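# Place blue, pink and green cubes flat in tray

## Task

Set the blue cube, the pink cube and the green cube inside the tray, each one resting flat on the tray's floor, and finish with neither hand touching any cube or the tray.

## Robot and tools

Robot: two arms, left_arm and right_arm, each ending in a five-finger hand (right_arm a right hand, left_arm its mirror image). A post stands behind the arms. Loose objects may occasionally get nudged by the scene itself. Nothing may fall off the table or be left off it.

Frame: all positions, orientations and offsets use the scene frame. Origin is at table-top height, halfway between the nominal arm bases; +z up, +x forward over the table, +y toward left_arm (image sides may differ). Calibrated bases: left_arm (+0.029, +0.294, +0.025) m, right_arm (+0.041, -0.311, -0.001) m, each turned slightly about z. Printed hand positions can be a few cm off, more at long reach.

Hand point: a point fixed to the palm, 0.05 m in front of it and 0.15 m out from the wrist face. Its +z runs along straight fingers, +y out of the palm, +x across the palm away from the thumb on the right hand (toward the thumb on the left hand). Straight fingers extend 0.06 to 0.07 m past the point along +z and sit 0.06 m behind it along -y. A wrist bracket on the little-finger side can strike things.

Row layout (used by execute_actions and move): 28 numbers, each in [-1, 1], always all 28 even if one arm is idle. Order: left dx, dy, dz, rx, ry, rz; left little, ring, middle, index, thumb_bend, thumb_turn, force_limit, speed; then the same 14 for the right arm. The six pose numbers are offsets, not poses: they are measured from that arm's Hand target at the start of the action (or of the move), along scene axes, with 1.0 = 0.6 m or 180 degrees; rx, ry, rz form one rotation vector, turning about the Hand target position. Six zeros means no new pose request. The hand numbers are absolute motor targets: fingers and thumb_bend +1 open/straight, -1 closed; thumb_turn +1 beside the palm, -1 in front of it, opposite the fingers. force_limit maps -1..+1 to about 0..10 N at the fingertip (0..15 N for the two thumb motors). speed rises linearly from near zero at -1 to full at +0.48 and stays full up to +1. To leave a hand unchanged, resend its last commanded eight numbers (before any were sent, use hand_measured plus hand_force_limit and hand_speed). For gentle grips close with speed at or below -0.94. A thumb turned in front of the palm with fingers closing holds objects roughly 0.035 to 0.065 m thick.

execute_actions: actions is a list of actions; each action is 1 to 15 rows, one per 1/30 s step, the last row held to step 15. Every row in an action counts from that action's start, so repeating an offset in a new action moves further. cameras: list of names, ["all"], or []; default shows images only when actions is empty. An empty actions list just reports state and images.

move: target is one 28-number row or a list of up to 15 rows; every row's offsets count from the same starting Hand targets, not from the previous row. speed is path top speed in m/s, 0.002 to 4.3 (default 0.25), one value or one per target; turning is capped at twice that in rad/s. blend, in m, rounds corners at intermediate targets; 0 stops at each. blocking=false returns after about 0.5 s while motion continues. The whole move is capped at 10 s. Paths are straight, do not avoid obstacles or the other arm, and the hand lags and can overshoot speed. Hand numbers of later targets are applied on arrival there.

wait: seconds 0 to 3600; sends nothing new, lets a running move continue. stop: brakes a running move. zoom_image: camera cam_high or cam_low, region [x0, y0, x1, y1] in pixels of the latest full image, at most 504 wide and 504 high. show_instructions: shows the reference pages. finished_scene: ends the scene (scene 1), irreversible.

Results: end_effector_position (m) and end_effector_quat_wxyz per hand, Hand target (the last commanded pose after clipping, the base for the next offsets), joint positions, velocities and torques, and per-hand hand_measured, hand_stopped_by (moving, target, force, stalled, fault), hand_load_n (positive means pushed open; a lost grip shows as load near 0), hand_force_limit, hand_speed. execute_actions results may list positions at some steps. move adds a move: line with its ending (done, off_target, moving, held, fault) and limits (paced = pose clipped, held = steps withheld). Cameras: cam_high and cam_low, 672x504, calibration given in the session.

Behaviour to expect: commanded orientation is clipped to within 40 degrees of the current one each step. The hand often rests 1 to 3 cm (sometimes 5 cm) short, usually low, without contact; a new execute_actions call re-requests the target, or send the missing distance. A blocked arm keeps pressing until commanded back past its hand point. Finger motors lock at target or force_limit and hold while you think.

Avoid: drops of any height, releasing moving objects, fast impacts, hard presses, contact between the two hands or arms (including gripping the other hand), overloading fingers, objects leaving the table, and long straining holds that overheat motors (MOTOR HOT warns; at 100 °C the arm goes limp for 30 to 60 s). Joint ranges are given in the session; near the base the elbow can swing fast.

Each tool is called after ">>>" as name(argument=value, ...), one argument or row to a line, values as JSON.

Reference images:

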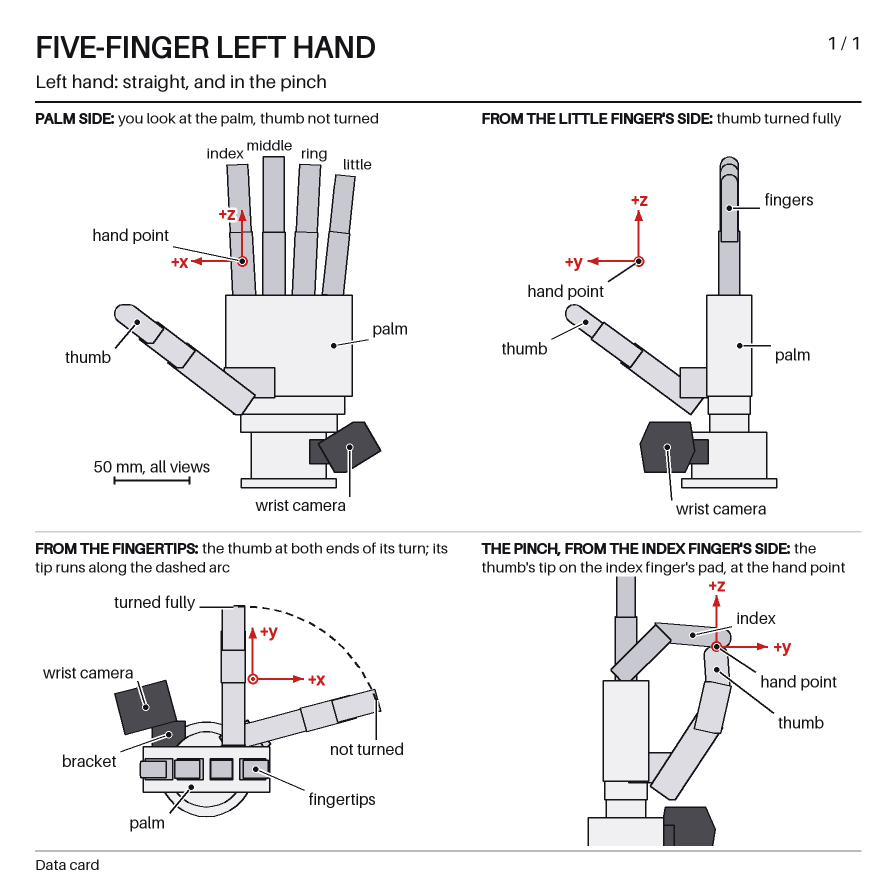

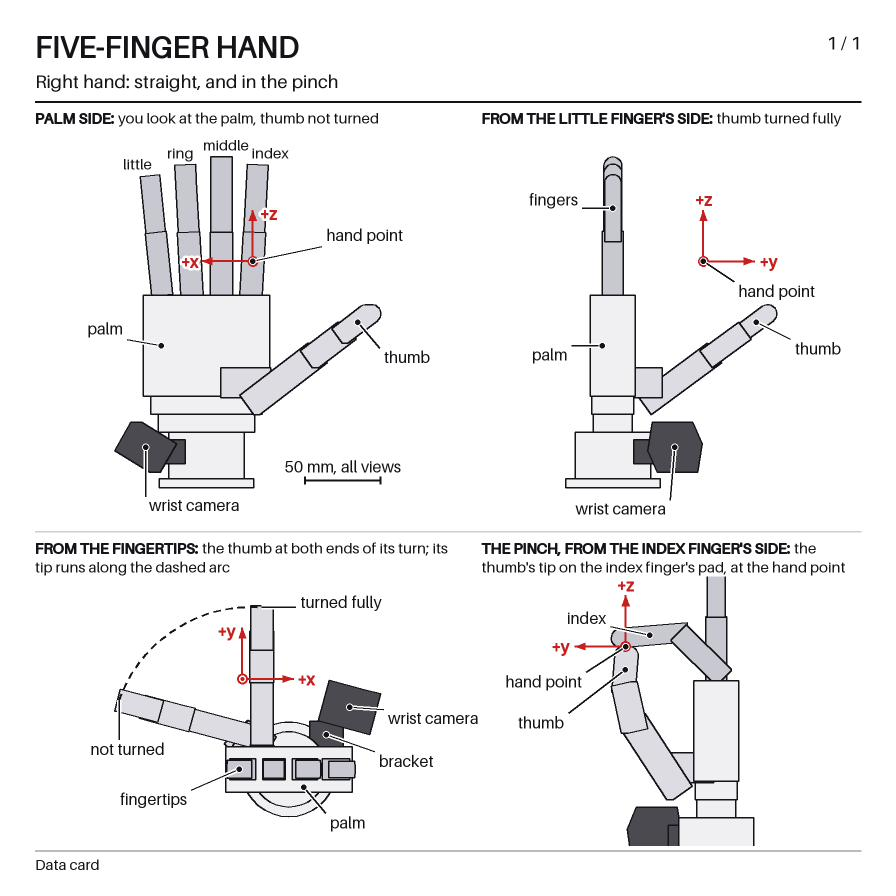

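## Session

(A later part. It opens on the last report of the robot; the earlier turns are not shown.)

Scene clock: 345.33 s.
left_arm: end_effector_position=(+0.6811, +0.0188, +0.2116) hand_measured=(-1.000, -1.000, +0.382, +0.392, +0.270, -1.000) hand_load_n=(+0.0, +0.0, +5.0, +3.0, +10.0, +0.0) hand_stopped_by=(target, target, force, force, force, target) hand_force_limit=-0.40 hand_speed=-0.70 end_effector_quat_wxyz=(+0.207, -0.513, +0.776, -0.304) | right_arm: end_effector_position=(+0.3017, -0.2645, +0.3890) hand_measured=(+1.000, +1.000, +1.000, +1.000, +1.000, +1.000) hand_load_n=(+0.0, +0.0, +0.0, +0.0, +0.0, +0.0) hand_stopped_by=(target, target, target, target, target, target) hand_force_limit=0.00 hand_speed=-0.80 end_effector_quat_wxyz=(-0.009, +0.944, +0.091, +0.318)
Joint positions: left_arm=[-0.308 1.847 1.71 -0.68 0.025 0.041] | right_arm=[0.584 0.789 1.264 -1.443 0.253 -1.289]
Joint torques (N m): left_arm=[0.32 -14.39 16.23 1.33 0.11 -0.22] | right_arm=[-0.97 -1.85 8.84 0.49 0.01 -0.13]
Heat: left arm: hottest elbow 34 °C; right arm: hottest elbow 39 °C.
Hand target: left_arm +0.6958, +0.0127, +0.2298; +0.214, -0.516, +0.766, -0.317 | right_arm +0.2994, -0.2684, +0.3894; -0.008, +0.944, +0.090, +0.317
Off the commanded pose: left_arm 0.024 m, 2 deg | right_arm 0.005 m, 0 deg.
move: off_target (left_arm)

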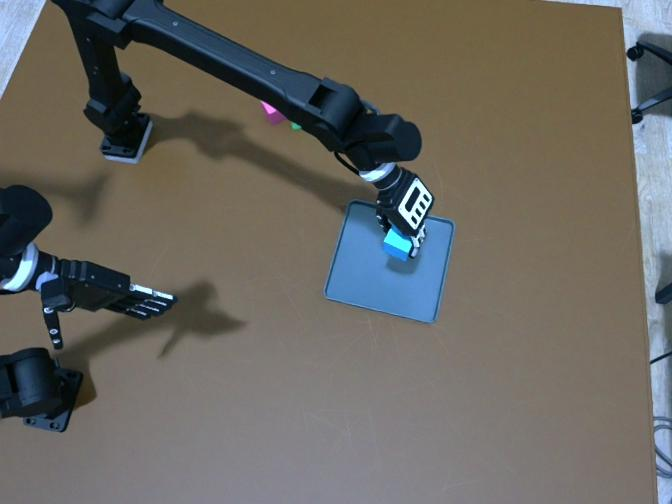

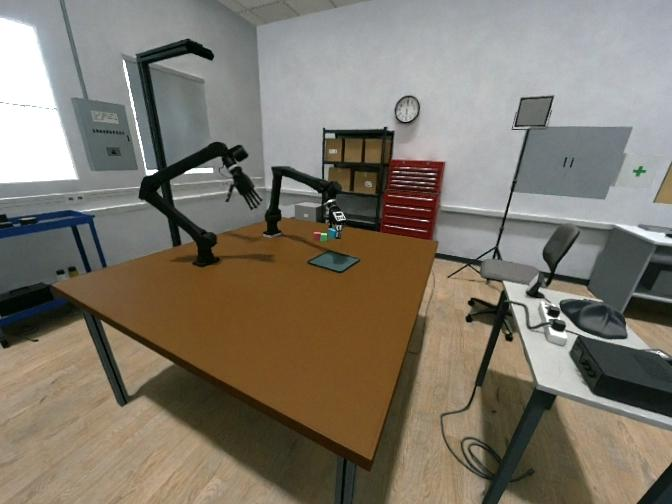

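>>> move(
  target=[0.03, -0.02, -0.225, 0, 0, 0, -1, -1, 0.15, 0.15, -0.3, -1, -0.4, -0.7, 0, 0, 0, 0, 0, 0, 1, 1, 1, 1, 1, 1, 0, -0.8],
  speed=0.12,
  cameras=["cam_high", "cam_low"],
)

>>> zoom_image(
  camera="cam_high",
  region=[365, 210, 465, 300],
)

>>> zoom_image(
  camera="cam_low",
  region=[310, 215, 370, 275],
)

Scene clock: 367.10 s.
left_arm: end_effector_position=(+0.7129, +0.0080, +0.0993) hand_measured=(-1.000, -1.000, +0.382, +0.392, +0.270, -1.000) hand_load_n=(+0.0, +0.0, +4.5, +3.0, +10.0, +0.0) hand_stopped_by=(target, target, force, force, force, target) hand_force_limit=-0.40 hand_speed=-0.70 end_effector_quat_wxyz=(+0.215, -0.513, +0.770, -0.312) | right_arm: end_effector_position=(+0.3017, -0.2645, +0.3890) hand_measured=(+1.000, +1.000, +1.000, +1.000, +1.000, +1.000) hand_load_n=(+0.0, +0.0, +0.0, +0.0, +0.0, +0.0) hand_stopped_by=(target, target, target, target, target, target) hand_force_limit=0.00 hand_speed=-0.80 end_effector_quat_wxyz=(-0.009, +0.944, +0.091, +0.318)
Joint positions: left_arm=[-0.308 1.998 1.628 -0.424 0.02 0.036] | right_arm=[0.584 0.789 1.264 -1.443 0.253 -1.289]
Joint torques (N m): left_arm=[-0.56 -15.97 10.32 2.62 0.08 -0.21] | right_arm=[-1.32 -1.79 8.8 0.53 0.01 -0.07]
Heat: left arm: hottest elbow 35 °C; right arm: hottest elbow 39 °C.
Hand target: left_arm +0.7138, +0.0007, +0.0949; +0.214, -0.516, +0.766, -0.317 | right_arm +0.2994, -0.2684, +0.3894; -0.008, +0.944, +0.090, +0.317
Off the commanded pose: left_arm 0.009 m, 1 deg | right_arm 0.005 m, 0 deg.
move: done

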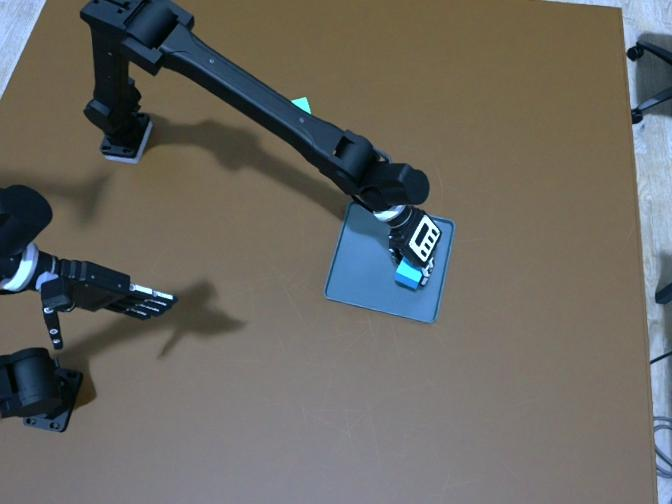

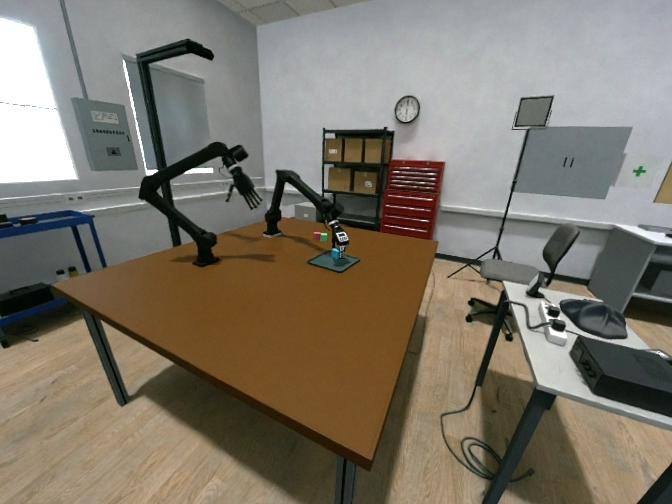

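Scaled by 5.040.

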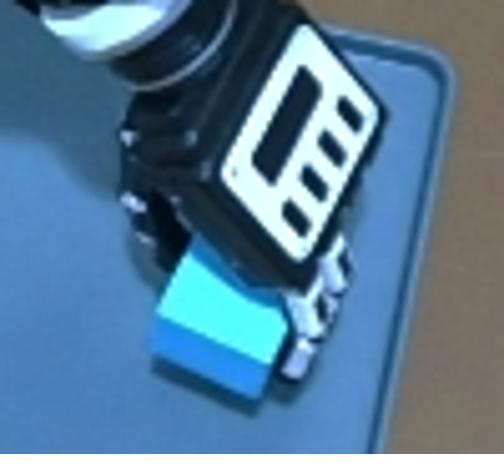

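Scaled by 8.400.

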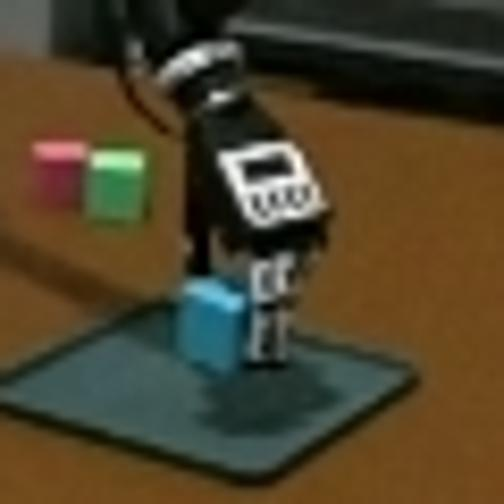

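>>> move(
  target=[-0.013, 0.0, -0.073, 0, 0, 0, -1, -1, 0.15, 0.15, -0.3, -1, -0.4, -0.7, 0, 0, 0, 0, 0, 0, 1, 1, 1, 1, 1, 1, 0, -0.8],
  speed=0.06,
  cameras=["cam_high", "cam_low"],
)

>>> zoom_image(
  camera="cam_high",
  region=[365, 220, 465, 310],
)

>>> zoom_image(
  camera="cam_low",
  region=[310, 225, 370, 275],
)

Scene clock: 376.40 s.
left_arm: end_effector_position=(+0.7072, +0.0087, +0.0589) hand_measured=(-1.000, -1.000, +0.382, +0.392, +0.270, -1.000) hand_load_n=(+0.0, +0.0, +5.0, +3.0, +10.0, +0.0) hand_stopped_by=(target, target, force, force, force, target) hand_force_limit=-0.40 hand_speed=-0.70 end_effector_quat_wxyz=(+0.217, -0.513, +0.769, -0.314) | right_arm: end_effector_position=(+0.3017, -0.2645, +0.3890) hand_measured=(+1.000, +1.000, +1.000, +1.000, +1.000, +1.000) hand_load_n=(-0.5, +0.0, +0.0, +0.0, +0.0, +0.0) hand_stopped_by=(target, target, target, target, target, target) hand_force_limit=0.00 hand_speed=-0.80 end_effector_quat_wxyz=(-0.009, +0.944, +0.091, +0.318)
Joint positions: left_arm=[-0.311 2.026 1.555 -0.318 0.017 0.033] | right_arm=[0.584 0.789 1.264 -1.443 0.253 -1.289]
Joint torques (N m): left_arm=[-0.56 -15.91 9.76 2.71 0.1 -0.23] | right_arm=[-1.96 -1.55 8.8 0.58 0.02 -0.11]
Heat: left arm: hottest elbow 35 °C; right arm: hottest elbow 39 °C.
Hand target: left_arm +0.7059, +0.0007, +0.0509; +0.214, -0.516, +0.766, -0.317 | right_arm +0.2994, -0.2684, +0.3894; -0.008, +0.944, +0.090, +0.317
Off the commanded pose: left_arm 0.011 m, 1 deg | right_arm 0.005 m, 0 deg.
move: off_target (left_arm)

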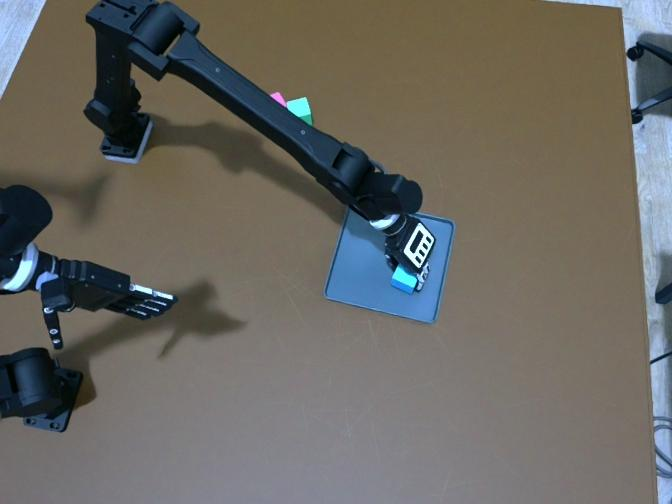

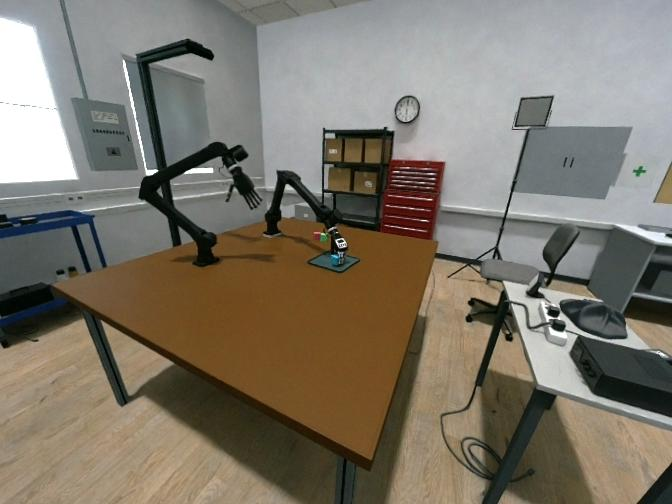

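Scaled by 5.040.

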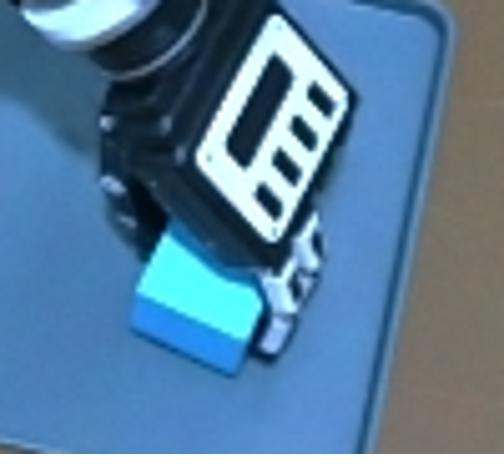

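Scaled by 8.400.

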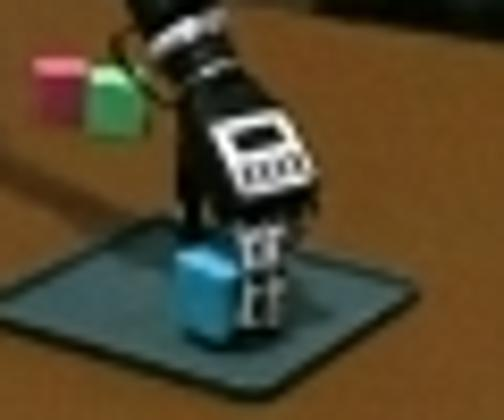

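>>> move(
  target=[0, 0.0, -0.022, 0, 0, 0, -1, -1, 0.15, 0.15, -0.3, -1, -0.4, -0.7, 0, 0, 0, 0, 0, 0, 1, 1, 1, 1, 1, 1, 0, -0.8],
  speed=0.03,
  cameras=["cam_high", "cam_low"],
)

>>> zoom_image(
  camera="cam_high",
  region=[365, 220, 465, 310],
)

>>> zoom_image(
  camera="cam_low",
  region=[310, 225, 370, 275],
)

Scene clock: 384.37 s.
left_arm: end_effector_position=(+0.7093, +0.0080, +0.0515) hand_measured=(-1.000, -1.000, +0.382, +0.392, +0.270, -1.000) hand_load_n=(+0.0, +0.0, +5.0, +3.0, +10.5, +0.0) hand_stopped_by=(target, target, force, force, force, target) hand_force_limit=-0.40 hand_speed=-0.70 end_effector_quat_wxyz=(+0.220, -0.512, +0.767, -0.318) | right_arm: end_effector_position=(+0.3017, -0.2645, +0.3890) hand_measured=(+1.000, +1.000, +1.000, +1.000, +1.000, +1.000) hand_load_n=(+0.0, +0.0, +0.0, +0.0, +0.0, +0.0) hand_stopped_by=(target, target, target, target, target, target) hand_force_limit=0.00 hand_speed=-0.80 end_effector_quat_wxyz=(-0.009, +0.944, +0.091, +0.318)
Joint positions: left_arm=[-0.311 2.036 1.546 -0.288 0.016 0.032] | right_arm=[0.584 0.789 1.264 -1.443 0.253 -1.289]
Joint torques (N m): left_arm=[-0.79 -14.97 9.43 2.58 0.11 -0.21] | right_arm=[-1.38 -1.96 8.7 0.57 0.02 -0.09]
Heat: left arm: hottest elbow 36 °C; right arm: hottest elbow 39 °C.
Hand target: left_arm +0.7059, +0.0008, +0.0376; +0.214, -0.516, +0.766, -0.317 | right_arm +0.2994, -0.2684, +0.3894; -0.008, +0.944, +0.090, +0.317
Off the commanded pose: left_arm 0.016 m, 1 deg | right_arm 0.005 m, 0 deg.
move: off_target (left_arm)

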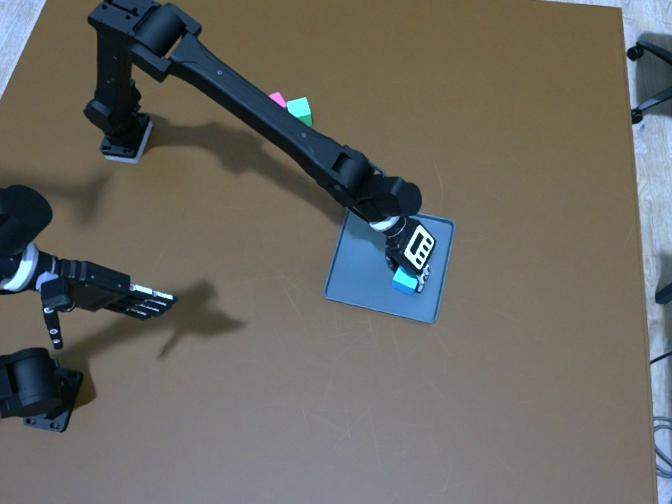

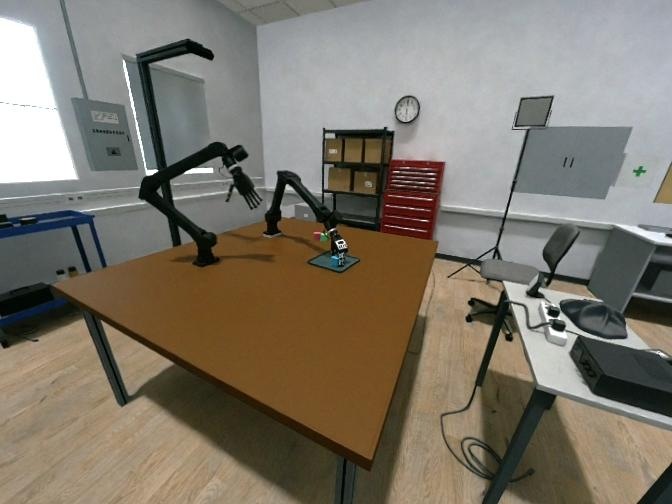

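Scaled by 5.040.

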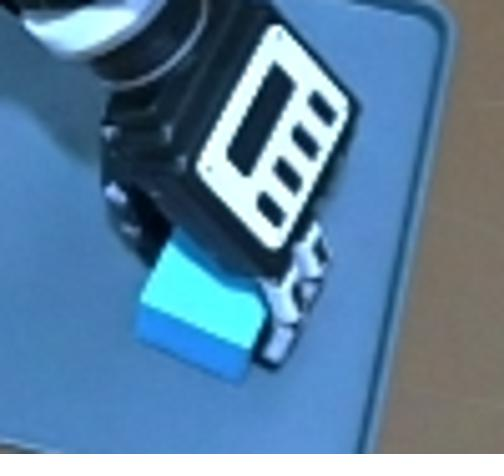

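Scaled by 8.400.

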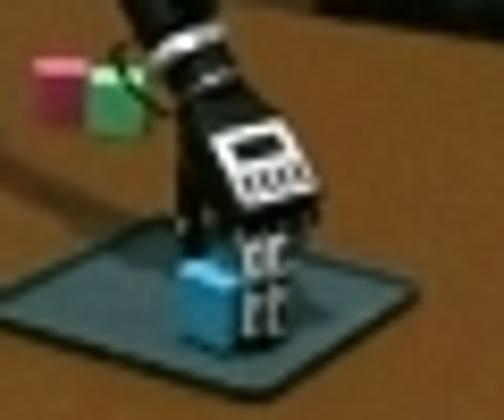

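>>> move(
  target=[-0.003, 0.0, -0.015, 0, 0, 0, -1, -1, 0.15, 0.15, -0.3, -1, -0.4, -0.7, 0, 0, 0, 0, 0, 0, 1, 1, 1, 1, 1, 1, 0, -0.8],
  speed=0.03,
  cameras=["cam_high", "cam_low"],
)

>>> zoom_image(
  camera="cam_high",
  region=[365, 220, 465, 310],
)

>>> zoom_image(
  camera="cam_low",
  region=[320, 245, 350, 275],
)

Scene clock: 391.67 s.
left_arm: end_effector_position=(+0.7105, +0.0076, +0.0504) hand_measured=(-1.000, -1.000, +0.382, +0.392, +0.270, -1.000) hand_load_n=(+0.0, +0.0, +4.0, +3.0, +10.5, +0.0) hand_stopped_by=(target, target, force, force, force, target) hand_force_limit=-0.40 hand_speed=-0.70 end_effector_quat_wxyz=(+0.223, -0.511, +0.765, -0.322) | right_arm: end_effector_position=(+0.3017, -0.2645, +0.3890) hand_measured=(+1.000, +1.000, +1.000, +1.000, +1.000, +1.000) hand_load_n=(+0.0, +0.0, +0.0, +0.0, +0.0, +0.0) hand_stopped_by=(target, target, target, target, target, target) hand_force_limit=0.00 hand_speed=-0.80 end_effector_quat_wxyz=(-0.009, +0.944, +0.091, +0.318)
Joint positions: left_arm=[-0.311 2.036 1.537 -0.267 0.016 0.032] | right_arm=[0.584 0.789 1.264 -1.443 0.253 -1.289]
Joint torques (N m): left_arm=[-1.08 -14.62 8.8 2.63 0.09 -0.18] | right_arm=[-0.91 -1.67 8.69 0.43 0 -0.15]
Heat: left arm: hottest elbow 35 °C; right arm: hottest elbow 39 °C.
Hand target: left_arm +0.7042, +0.0009, +0.0287; +0.214, -0.516, +0.766, -0.317 | right_arm +0.2994, -0.2684, +0.3894; -0.008, +0.944, +0.090, +0.317
Off the commanded pose: left_arm 0.024 m, 1 deg | right_arm 0.005 m, 0 deg.
move: off_target (left_arm)

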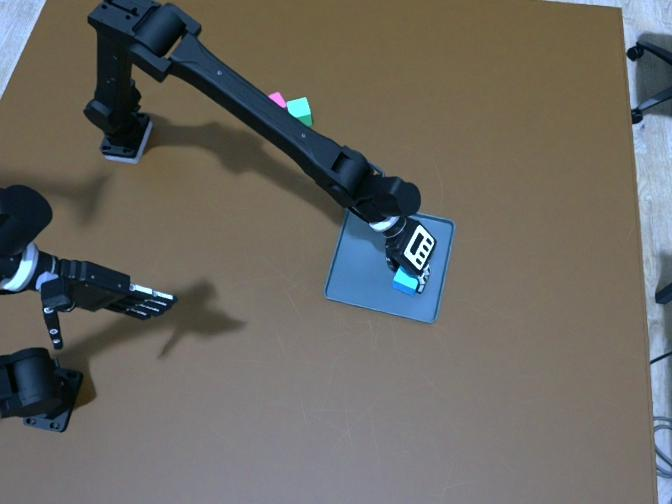

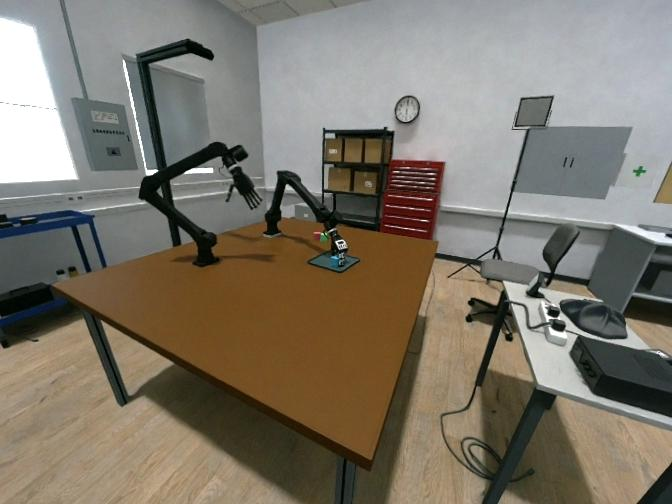

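Scaled by 5.040.

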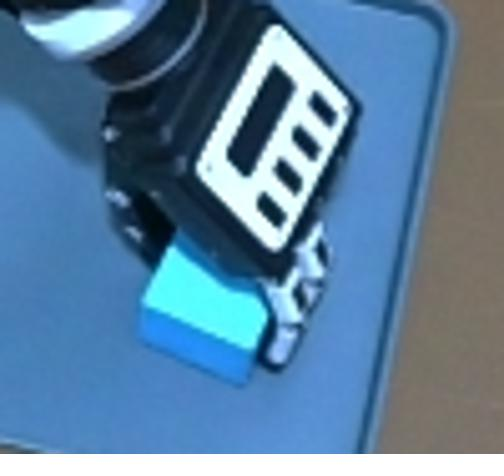

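Scaled by 16.800.

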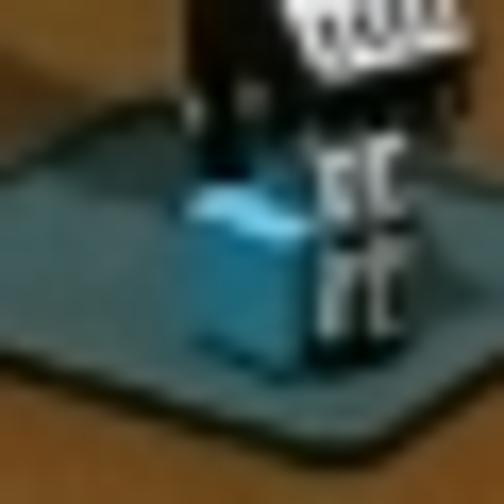

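>>> move(
  target=[0.005, 0.004, 0.018, 0, 0, 0, -1, -1, 0.15, 0.15, -0.3, -1, -0.4, -0.7, 0, 0, 0, 0, 0, 0, 1, 1, 1, 1, 1, 1, 0, -0.8],
  speed=0.03,
)

>>> move(
  target=[0, 0, 0, 0, 0, 0, -1, -1, 0.68, 0.68, 0.6, -1, -0.4, -0.85, 0, 0, 0, 0, 0, 0, 1, 1, 1, 1, 1, 1, 0, -0.8],
  speed=0.03,
  cameras=["cam_high", "cam_low"],
)

>>> zoom_image(
  camera="cam_high",
  region=[365, 220, 465, 310],
)

>>> zoom_image(
  camera="cam_low",
  region=[320, 245, 350, 275],
)

Scene clock: 399.17 s.
left_arm: end_effector_position=(+0.7105, +0.0076, +0.0504) hand_measured=(-1.000, -1.000, +0.382, +0.392, +0.270, -1.000) hand_load_n=(+0.0, +0.0, +4.0, +3.0, +10.5, +0.0) hand_stopped_by=(target, target, force, force, force, target) hand_force_limit=-0.40 hand_speed=-0.70 end_effector_quat_wxyz=(+0.223, -0.511, +0.765, -0.322) | right_arm: end_effector_position=(+0.3017, -0.2645, +0.3890) hand_measured=(+1.000, +1.000, +1.000, +1.000, +1.000, +1.000) hand_load_n=(+0.0, +0.0, +0.0, +0.0, +0.0, +0.0) hand_stopped_by=(target, target, target, target, target, target) hand_force_limit=0.00 hand_speed=-0.80 end_effector_quat_wxyz=(-0.009, +0.944, +0.091, +0.318)
Joint positions: left_arm=[-0.311 2.036 1.537 -0.267 0.016 0.032] | right_arm=[0.584 0.789 1.264 -1.443 0.253 -1.289]
Joint torques (N m): left_arm=[-0.62 -15.5 10.4 1.4 0.2 -0.15] | right_arm=[-0.73 -1.85 8.62 0.59 -0.06 -0.14]
Heat: left arm: hottest elbow 35 °C; right arm: hottest elbow 39 °C.
Hand target: left_arm +0.7072, +0.0033, +0.0395; +0.214, -0.516, +0.766, -0.317 | right_arm +0.2994, -0.2684, +0.3894; -0.008, +0.944, +0.090, +0.317
Off the commanded pose: left_arm 0.012 m, 1 deg | right_arm 0.005 m, 0 deg.
move: off_target (left_arm)

Scene clock: 400.97 s.
left_arm: end_effector_position=(+0.7105, +0.0075, +0.0504) hand_measured=(-1.000, -1.000, +0.680, +0.680, +0.600, -1.000) hand_load_n=(+0.0, +0.0, +0.0, +0.0, +0.0, +0.0) hand_stopped_by=(target, target, target, target, target, target) hand_force_limit=-0.40 hand_speed=-0.85 end_effector_quat_wxyz=(+0.223, -0.511, +0.765, -0.322) | right_arm: end_effector_position=(+0.3017, -0.2645, +0.3890) hand_measured=(+1.000, +1.000, +1.000, +1.000, +1.000, +1.000) hand_load_n=(+0.0, +0.0, +0.0, +0.0, +0.0, +0.0) hand_stopped_by=(target, target, target, target, target, target) hand_force_limit=0.00 hand_speed=-0.80 end_effector_quat_wxyz=(-0.009, +0.944, +0.091, +0.318)
Joint positions: left_arm=[-0.311 2.036 1.537 -0.267 0.016 0.032] | right_arm=[0.584 0.789 1.264 -1.443 0.253 -1.289]
Joint torques (N m): left_arm=[-0.44 -15.5 10.48 1.48 0.17 -0.16] | right_arm=[-1.08 -2.26 8.66 0.59 0.01 -0.11]
Heat: left arm: hottest elbow 35 °C; right arm: hottest elbow 39 °C.
Hand target: left_arm +0.7071, +0.0032, +0.0395; +0.214, -0.516, +0.766, -0.317 | right_arm +0.2994, -0.2684, +0.3894; -0.008, +0.944, +0.090, +0.317
Off the commanded pose: left_arm 0.012 m, 1 deg | right_arm 0.005 m, 0 deg.
move: done

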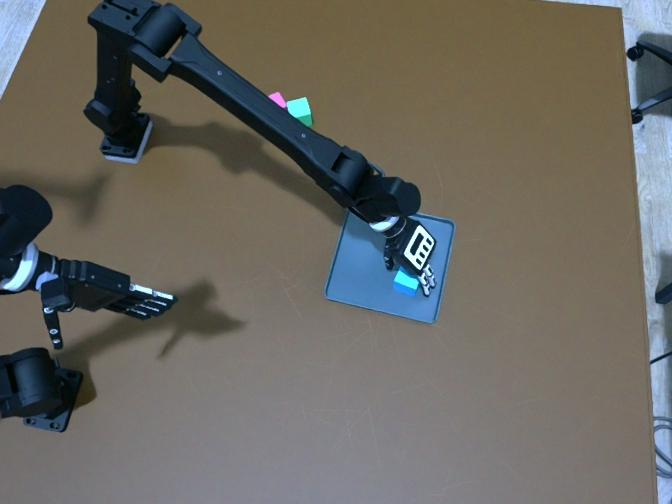

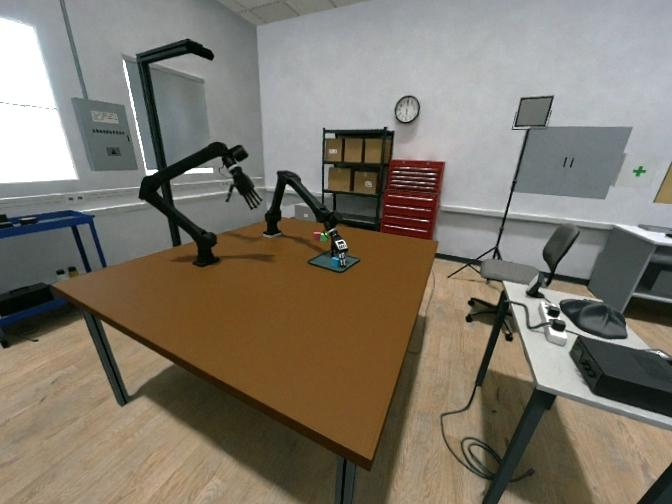

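Scaled by 5.040.

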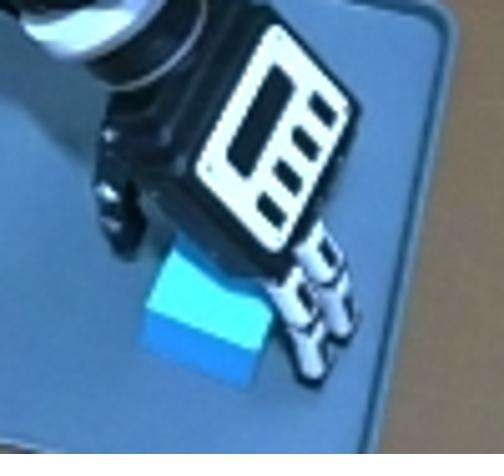

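Scaled by 16.800.

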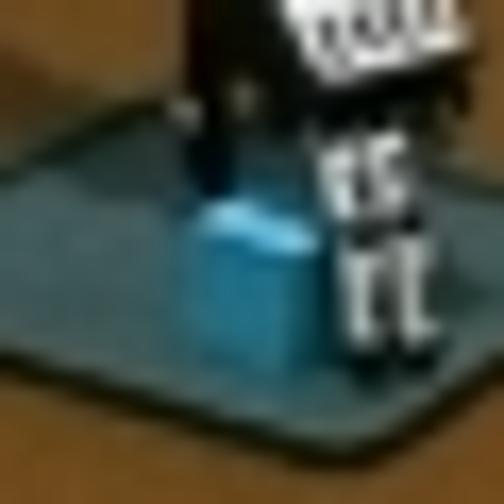

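>>> move(
  target=[0.015, -0.005, 0.067, 0, 0, 0, -1, -1, 0.8, 0.8, 0.8, -1, -0.4, -0.7, 0, 0, 0, 0, 0, 0, 1, 1, 1, 1, 1, 1, 0, -0.8],
  speed=0.05,
  cameras=["cam_high", "cam_low"],
)

>>> zoom_image(
  camera="cam_high",
  region=[365, 220, 465, 310],
)

Scene clock: 408.30 s.
left_arm: end_effector_position=(+0.7010, +0.0110, +0.0532) hand_measured=(-1.000, -1.000, +0.800, +0.800, +0.800, -1.000) hand_load_n=(+0.0, +0.0, +0.0, +0.0, +0.0, +0.0) hand_stopped_by=(target, target, target, target, target, target) hand_force_limit=-0.40 hand_speed=-0.70 end_effector_quat_wxyz=(+0.206, -0.518, +0.775, -0.299) | right_arm: end_effector_position=(+0.3017, -0.2645, +0.3890) hand_measured=(+1.000, +1.000, +1.000, +1.000, +1.000, +1.000) hand_load_n=(+0.0, +0.0, +0.0, +0.0, +0.0, +0.0) hand_stopped_by=(target, target, target, target, target, target) hand_force_limit=0.00 hand_speed=-0.80 end_effector_quat_wxyz=(-0.009, +0.944, +0.091, +0.318)
Joint positions: left_arm=[-0.311 2.033 1.566 -0.362 0.017 0.032] | right_arm=[0.584 0.789 1.264 -1.443 0.253 -1.289]
Joint torques (N m): left_arm=[-0.32 -17.44 14.42 1.26 0.23 -0.15] | right_arm=[-0.79 -1.55 8.68 0.55 -0.01 -0.18]
Heat: left arm: hottest elbow 35 °C; right arm: hottest elbow 39 °C.
Hand target: left_arm +0.7162, +0.0003, +0.0799; +0.214, -0.516, +0.766, -0.317 | right_arm +0.2994, -0.2684, +0.3894; -0.008, +0.944, +0.090, +0.317
Off the commanded pose: left_arm 0.032 m, 3 deg | right_arm 0.005 m, 0 deg.
move: off_target (left_arm)

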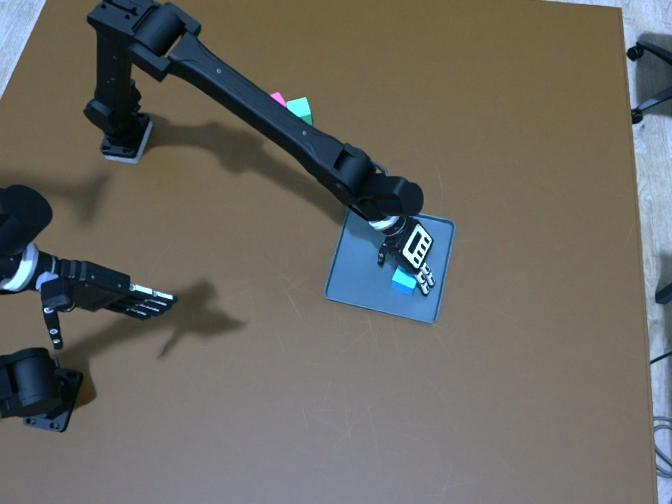

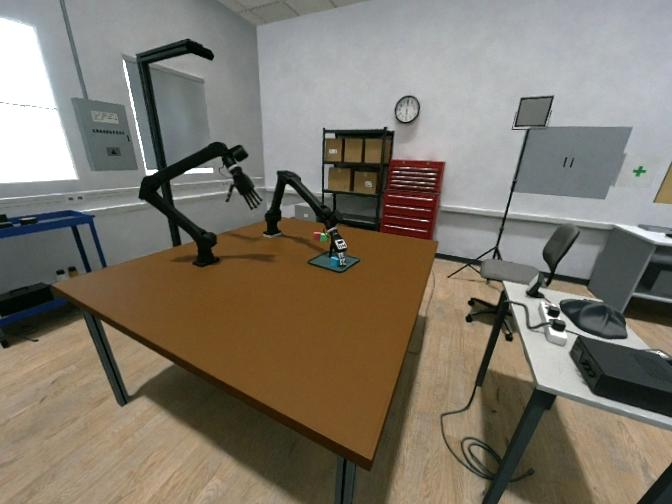

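Scaled by 5.040.

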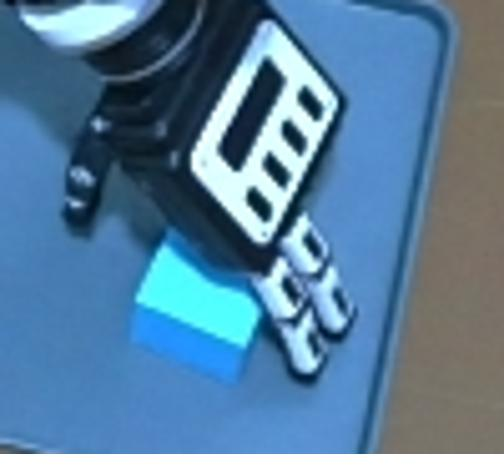

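>>> move(
  target=[0.02, -0.007, 0.1, 0, 0, 0, -1, -1, 1, 1, 1, -1, -0.4, -0.7, 0, 0, 0, 0, 0, 0, 1, 1, 1, 1, 1, 1, 0, -0.8],
  speed=0.08,
  cameras=["cam_high", "cam_low"],
)

>>> zoom_image(
  camera="cam_high",
  region=[365, 220, 465, 310],
)

Scene clock: 415.60 s.
left_arm: end_effector_position=(+0.7151, +0.0057, +0.1144) hand_measured=(-1.000, -1.000, +1.000, +1.000, +1.000, -1.000) hand_load_n=(+0.0, +0.0, +0.0, +0.0, +0.0, +0.0) hand_stopped_by=(target, target, target, target, target, target) hand_force_limit=-0.40 hand_speed=-0.70 end_effector_quat_wxyz=(+0.206, -0.517, +0.774, -0.300) | right_arm: end_effector_position=(+0.3017, -0.2645, +0.3890) hand_measured=(+1.000, +1.000, +1.000, +1.000, +1.000, +1.000) hand_load_n=(+0.0, +0.0, +0.0, +0.0, +0.0, +0.0) hand_stopped_by=(target, target, target, target, target, target) hand_force_limit=0.00 hand_speed=-0.80 end_effector_quat_wxyz=(-0.009, +0.944, +0.091, +0.318)
Joint positions: left_arm=[-0.311 2.007 1.696 -0.515 0.017 0.032] | right_arm=[0.584 0.789 1.264 -1.443 0.253 -1.289]
Joint torques (N m): left_arm=[0.26 -16.85 15.15 1.28 0.19 -0.14] | right_arm=[-1.08 -0.79 8.84 0.32 0.01 -0.12]
Heat: left arm: hottest elbow 36 °C; right arm: hottest elbow 39 °C.
Hand target: left_arm +0.7282, -0.0040, +0.1399; +0.214, -0.516, +0.766, -0.317 | right_arm +0.2994, -0.2684, +0.3894; -0.008, +0.944, +0.090, +0.317
Off the commanded pose: left_arm 0.030 m, 2 deg | right_arm 0.005 m, 0 deg.
move: off_target (left_arm)

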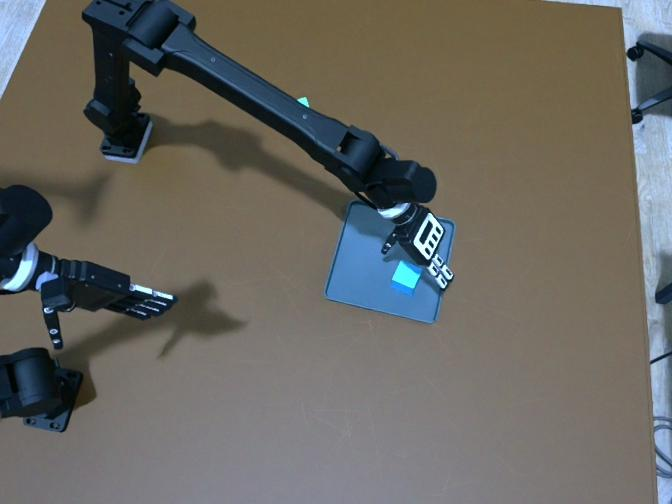

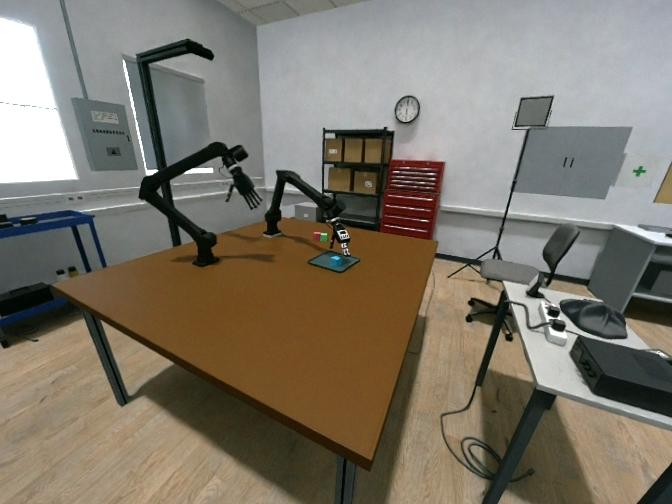

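Scaled by 5.040.

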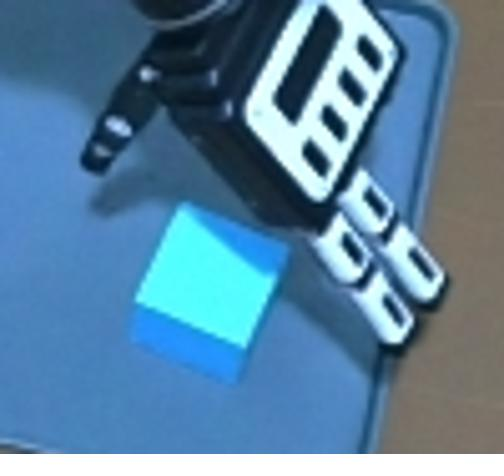

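>>> move(
  target=[-0.4875, 0.6517, 0.15, 0, 0, 0.269, -1, -1, 1, 1, 1, -1, -0.4, -0.7, 0, 0, 0, 0, 0, 0, 1, 1, 1, 1, 1, 1, 0, -0.8],
  speed=0.25,
  cameras=["cam_high", "cam_low"],
)

>>> zoom_image(
  camera="cam_high",
  region=[230, 30, 340, 130],
)

>>> zoom_image(
  camera="cam_low",
  region=[300, 190, 360, 250],
)

Scene clock: 462.33 s.
left_arm: end_effector_position=(+0.4424, +0.3849, +0.2364) hand_measured=(-1.000, -1.000, +1.000, +1.000, +1.000, -1.000) hand_load_n=(+0.5, +0.0, +0.0, +0.0, -0.5, +0.0) hand_stopped_by=(target, target, target, target, target, target) hand_force_limit=-0.40 hand_speed=-0.70 end_effector_quat_wxyz=(-0.330, +0.784, -0.482, +0.210) | right_arm: end_effector_position=(+0.3017, -0.2645, +0.3890) hand_measured=(+1.000, +1.000, +1.000, +1.000, +1.000, +1.000) hand_load_n=(+0.0, +0.0, +0.0, +0.0, +0.0, +0.0) hand_stopped_by=(target, target, target, target, target, target) hand_force_limit=0.00 hand_speed=-0.80 end_effector_quat_wxyz=(-0.009, +0.944, +0.091, +0.318)
Joint positions: left_arm=[0.286 1.04 0.909 -0.647 -0.15 -0.163] | right_arm=[0.584 0.789 1.264 -1.443 0.253 -1.289]
Joint torques (N m): left_arm=[0.85 -5.19 10.41 1.37 0.17 0.13] | right_arm=[-1.32 -1.85 8.73 0.25 0.07 -0.11]
Heat: left arm: hottest elbow 40 °C; right arm: hottest elbow 40 °C.
Hand target: left_arm +0.4356, +0.3870, +0.2298; -0.325, +0.785, -0.487, +0.201 | right_arm +0.2994, -0.2684, +0.3894; -0.008, +0.944, +0.090, +0.317
Off the commanded pose: left_arm 0.010 m, 1 deg | right_arm 0.005 m, 0 deg.
move: done

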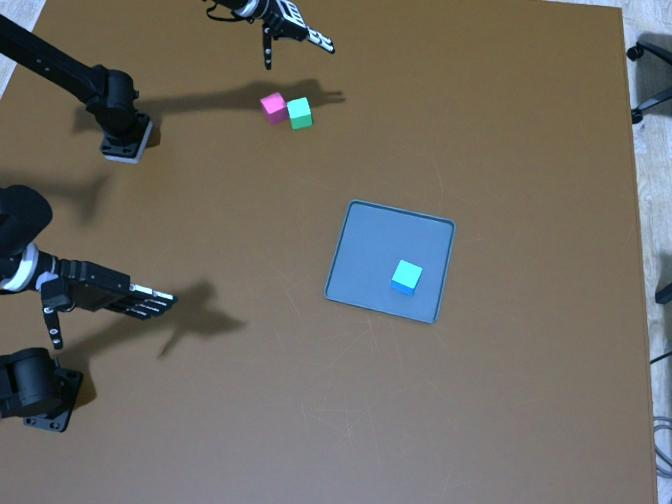

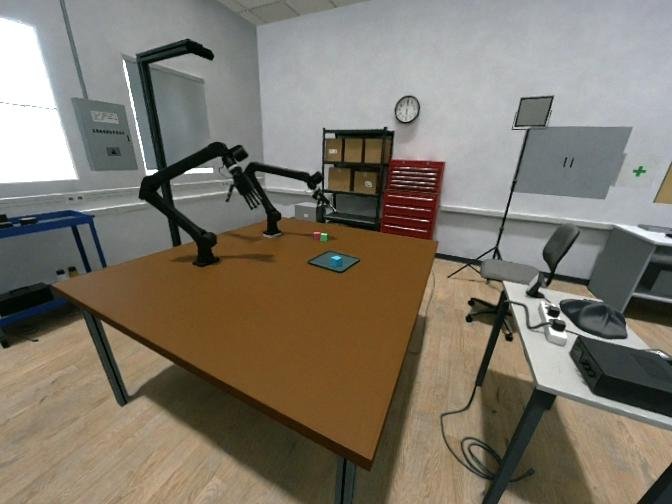

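Scaled by 4.582.

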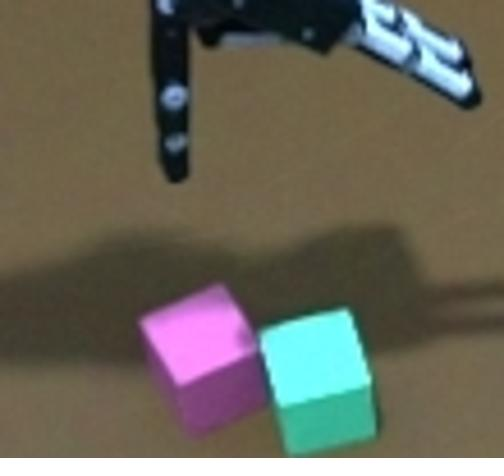

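Scaled by 8.400.

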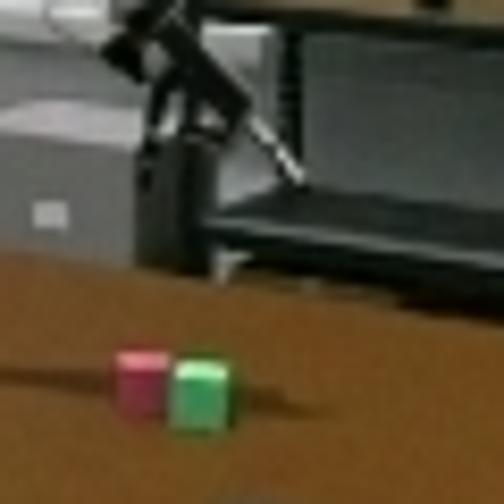

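>>> zoom_image(
  camera="cam_high",
  region=[255, 85, 319, 133],
)

>>> zoom_image(
  camera="cam_high",
  region=[250, 0, 350, 75],
)

>>> zoom_image(
  camera="cam_low",
  region=[310, 185, 350, 215],
)

Scaled by 7.875.

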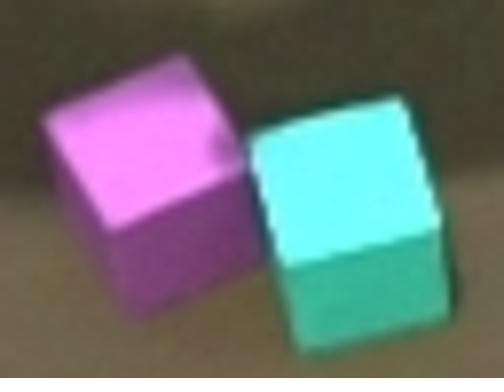

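Scaled by 5.040.

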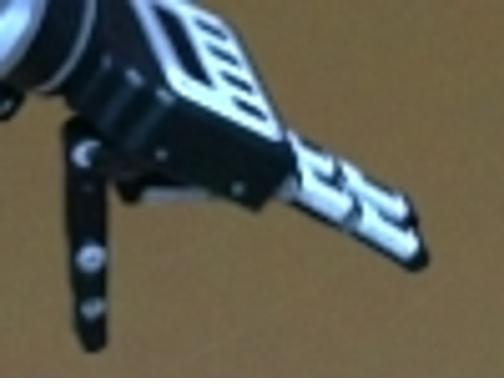

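Scaled by 12.600.

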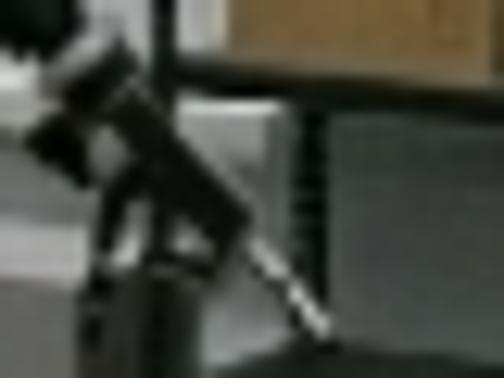

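>>> move(
  target=[-0.028, 0.0, -0.19, 0, 0, -0.02, -1, -1, 1, 1, 0.28, -1, -0.4, -0.4, 0, 0, 0, 0, 0, 0, 1, 1, 1, 1, 1, 1, 0, -0.8],
  speed=0.15,
  cameras=["cam_high", "cam_low"],
)

>>> zoom_image(
  camera="cam_high",
  region=[250, 45, 340, 135],
)

>>> zoom_image(
  camera="cam_low",
  region=[310, 210, 350, 240],
)

Scene clock: 516.90 s.
left_arm: end_effector_position=(+0.4197, +0.3825, +0.1206) hand_measured=(-1.000, -1.000, +1.000, +1.000, +0.280, -1.000) hand_load_n=(+0.0, +0.0, +0.0, +0.0, +0.0, +0.0) hand_stopped_by=(target, target, target, target, target, target) hand_force_limit=-0.40 hand_speed=-0.40 end_effector_quat_wxyz=(-0.316, +0.771, -0.509, +0.215) | right_arm: end_effector_position=(+0.3017, -0.2645, +0.3890) hand_measured=(+1.000, +1.000, +1.000, +1.000, +1.000, +1.000) hand_load_n=(+0.0, +0.0, +0.0, +0.0, +0.0, +0.5) hand_stopped_by=(target, target, target, target, target, target) hand_force_limit=0.00 hand_speed=-0.80 end_effector_quat_wxyz=(-0.009, +0.944, +0.091, +0.318)
Joint positions: left_arm=[0.318 1.093 0.633 -0.33 -0.082 -0.096] | right_arm=[0.584 0.789 1.264 -1.443 0.253 -1.289]
Joint torques (N m): left_arm=[1.26 -3.96 9.61 2.55 0.15 0.16] | right_arm=[-0.97 -1.49 8.68 0.69 0 -0.11]
Heat: left arm: hottest elbow 36 °C; right arm: hottest elbow 40 °C.
Hand target: left_arm +0.4189, +0.3870, +0.1159; -0.319, +0.769, -0.512, +0.212 | right_arm +0.2994, -0.2684, +0.3894; -0.008, +0.944, +0.090, +0.317
Off the commanded pose: left_arm 0.007 m, 1 deg | right_arm 0.005 m, 0 deg.
move: done

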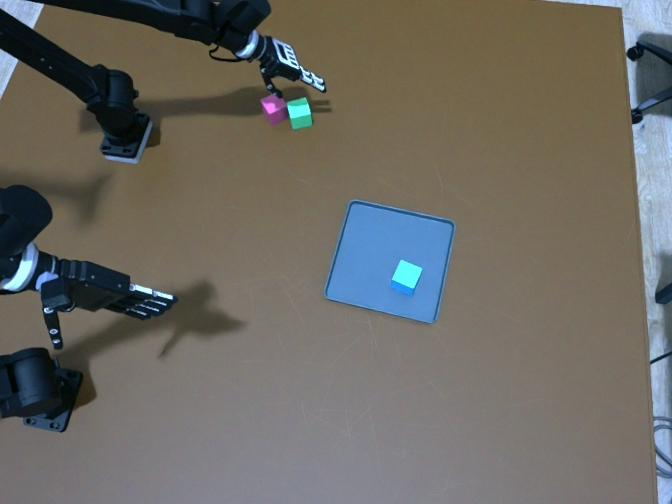

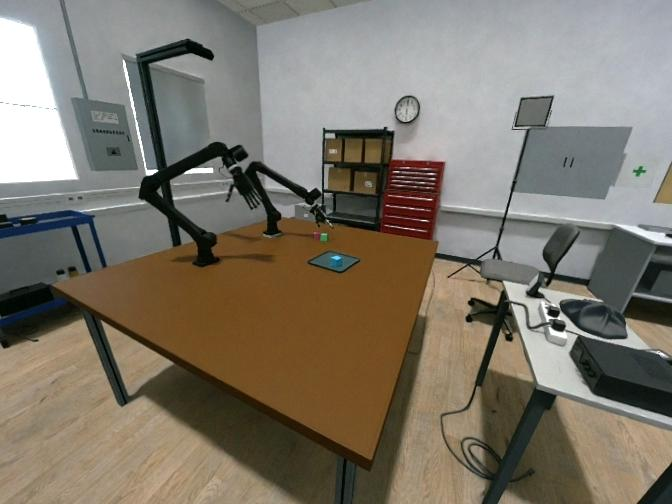

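Scaled by 5.600.

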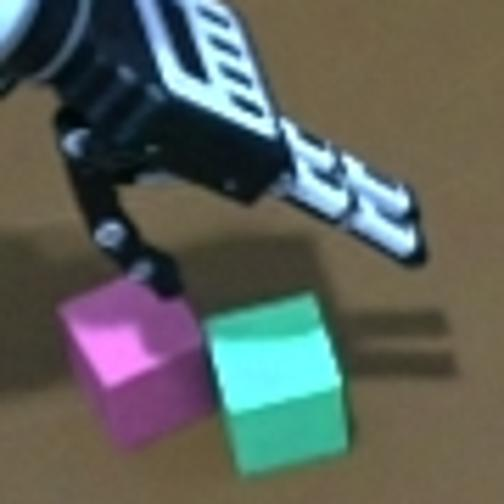

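Scaled by 12.600.

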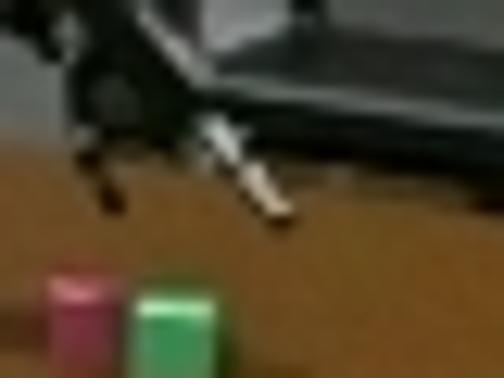

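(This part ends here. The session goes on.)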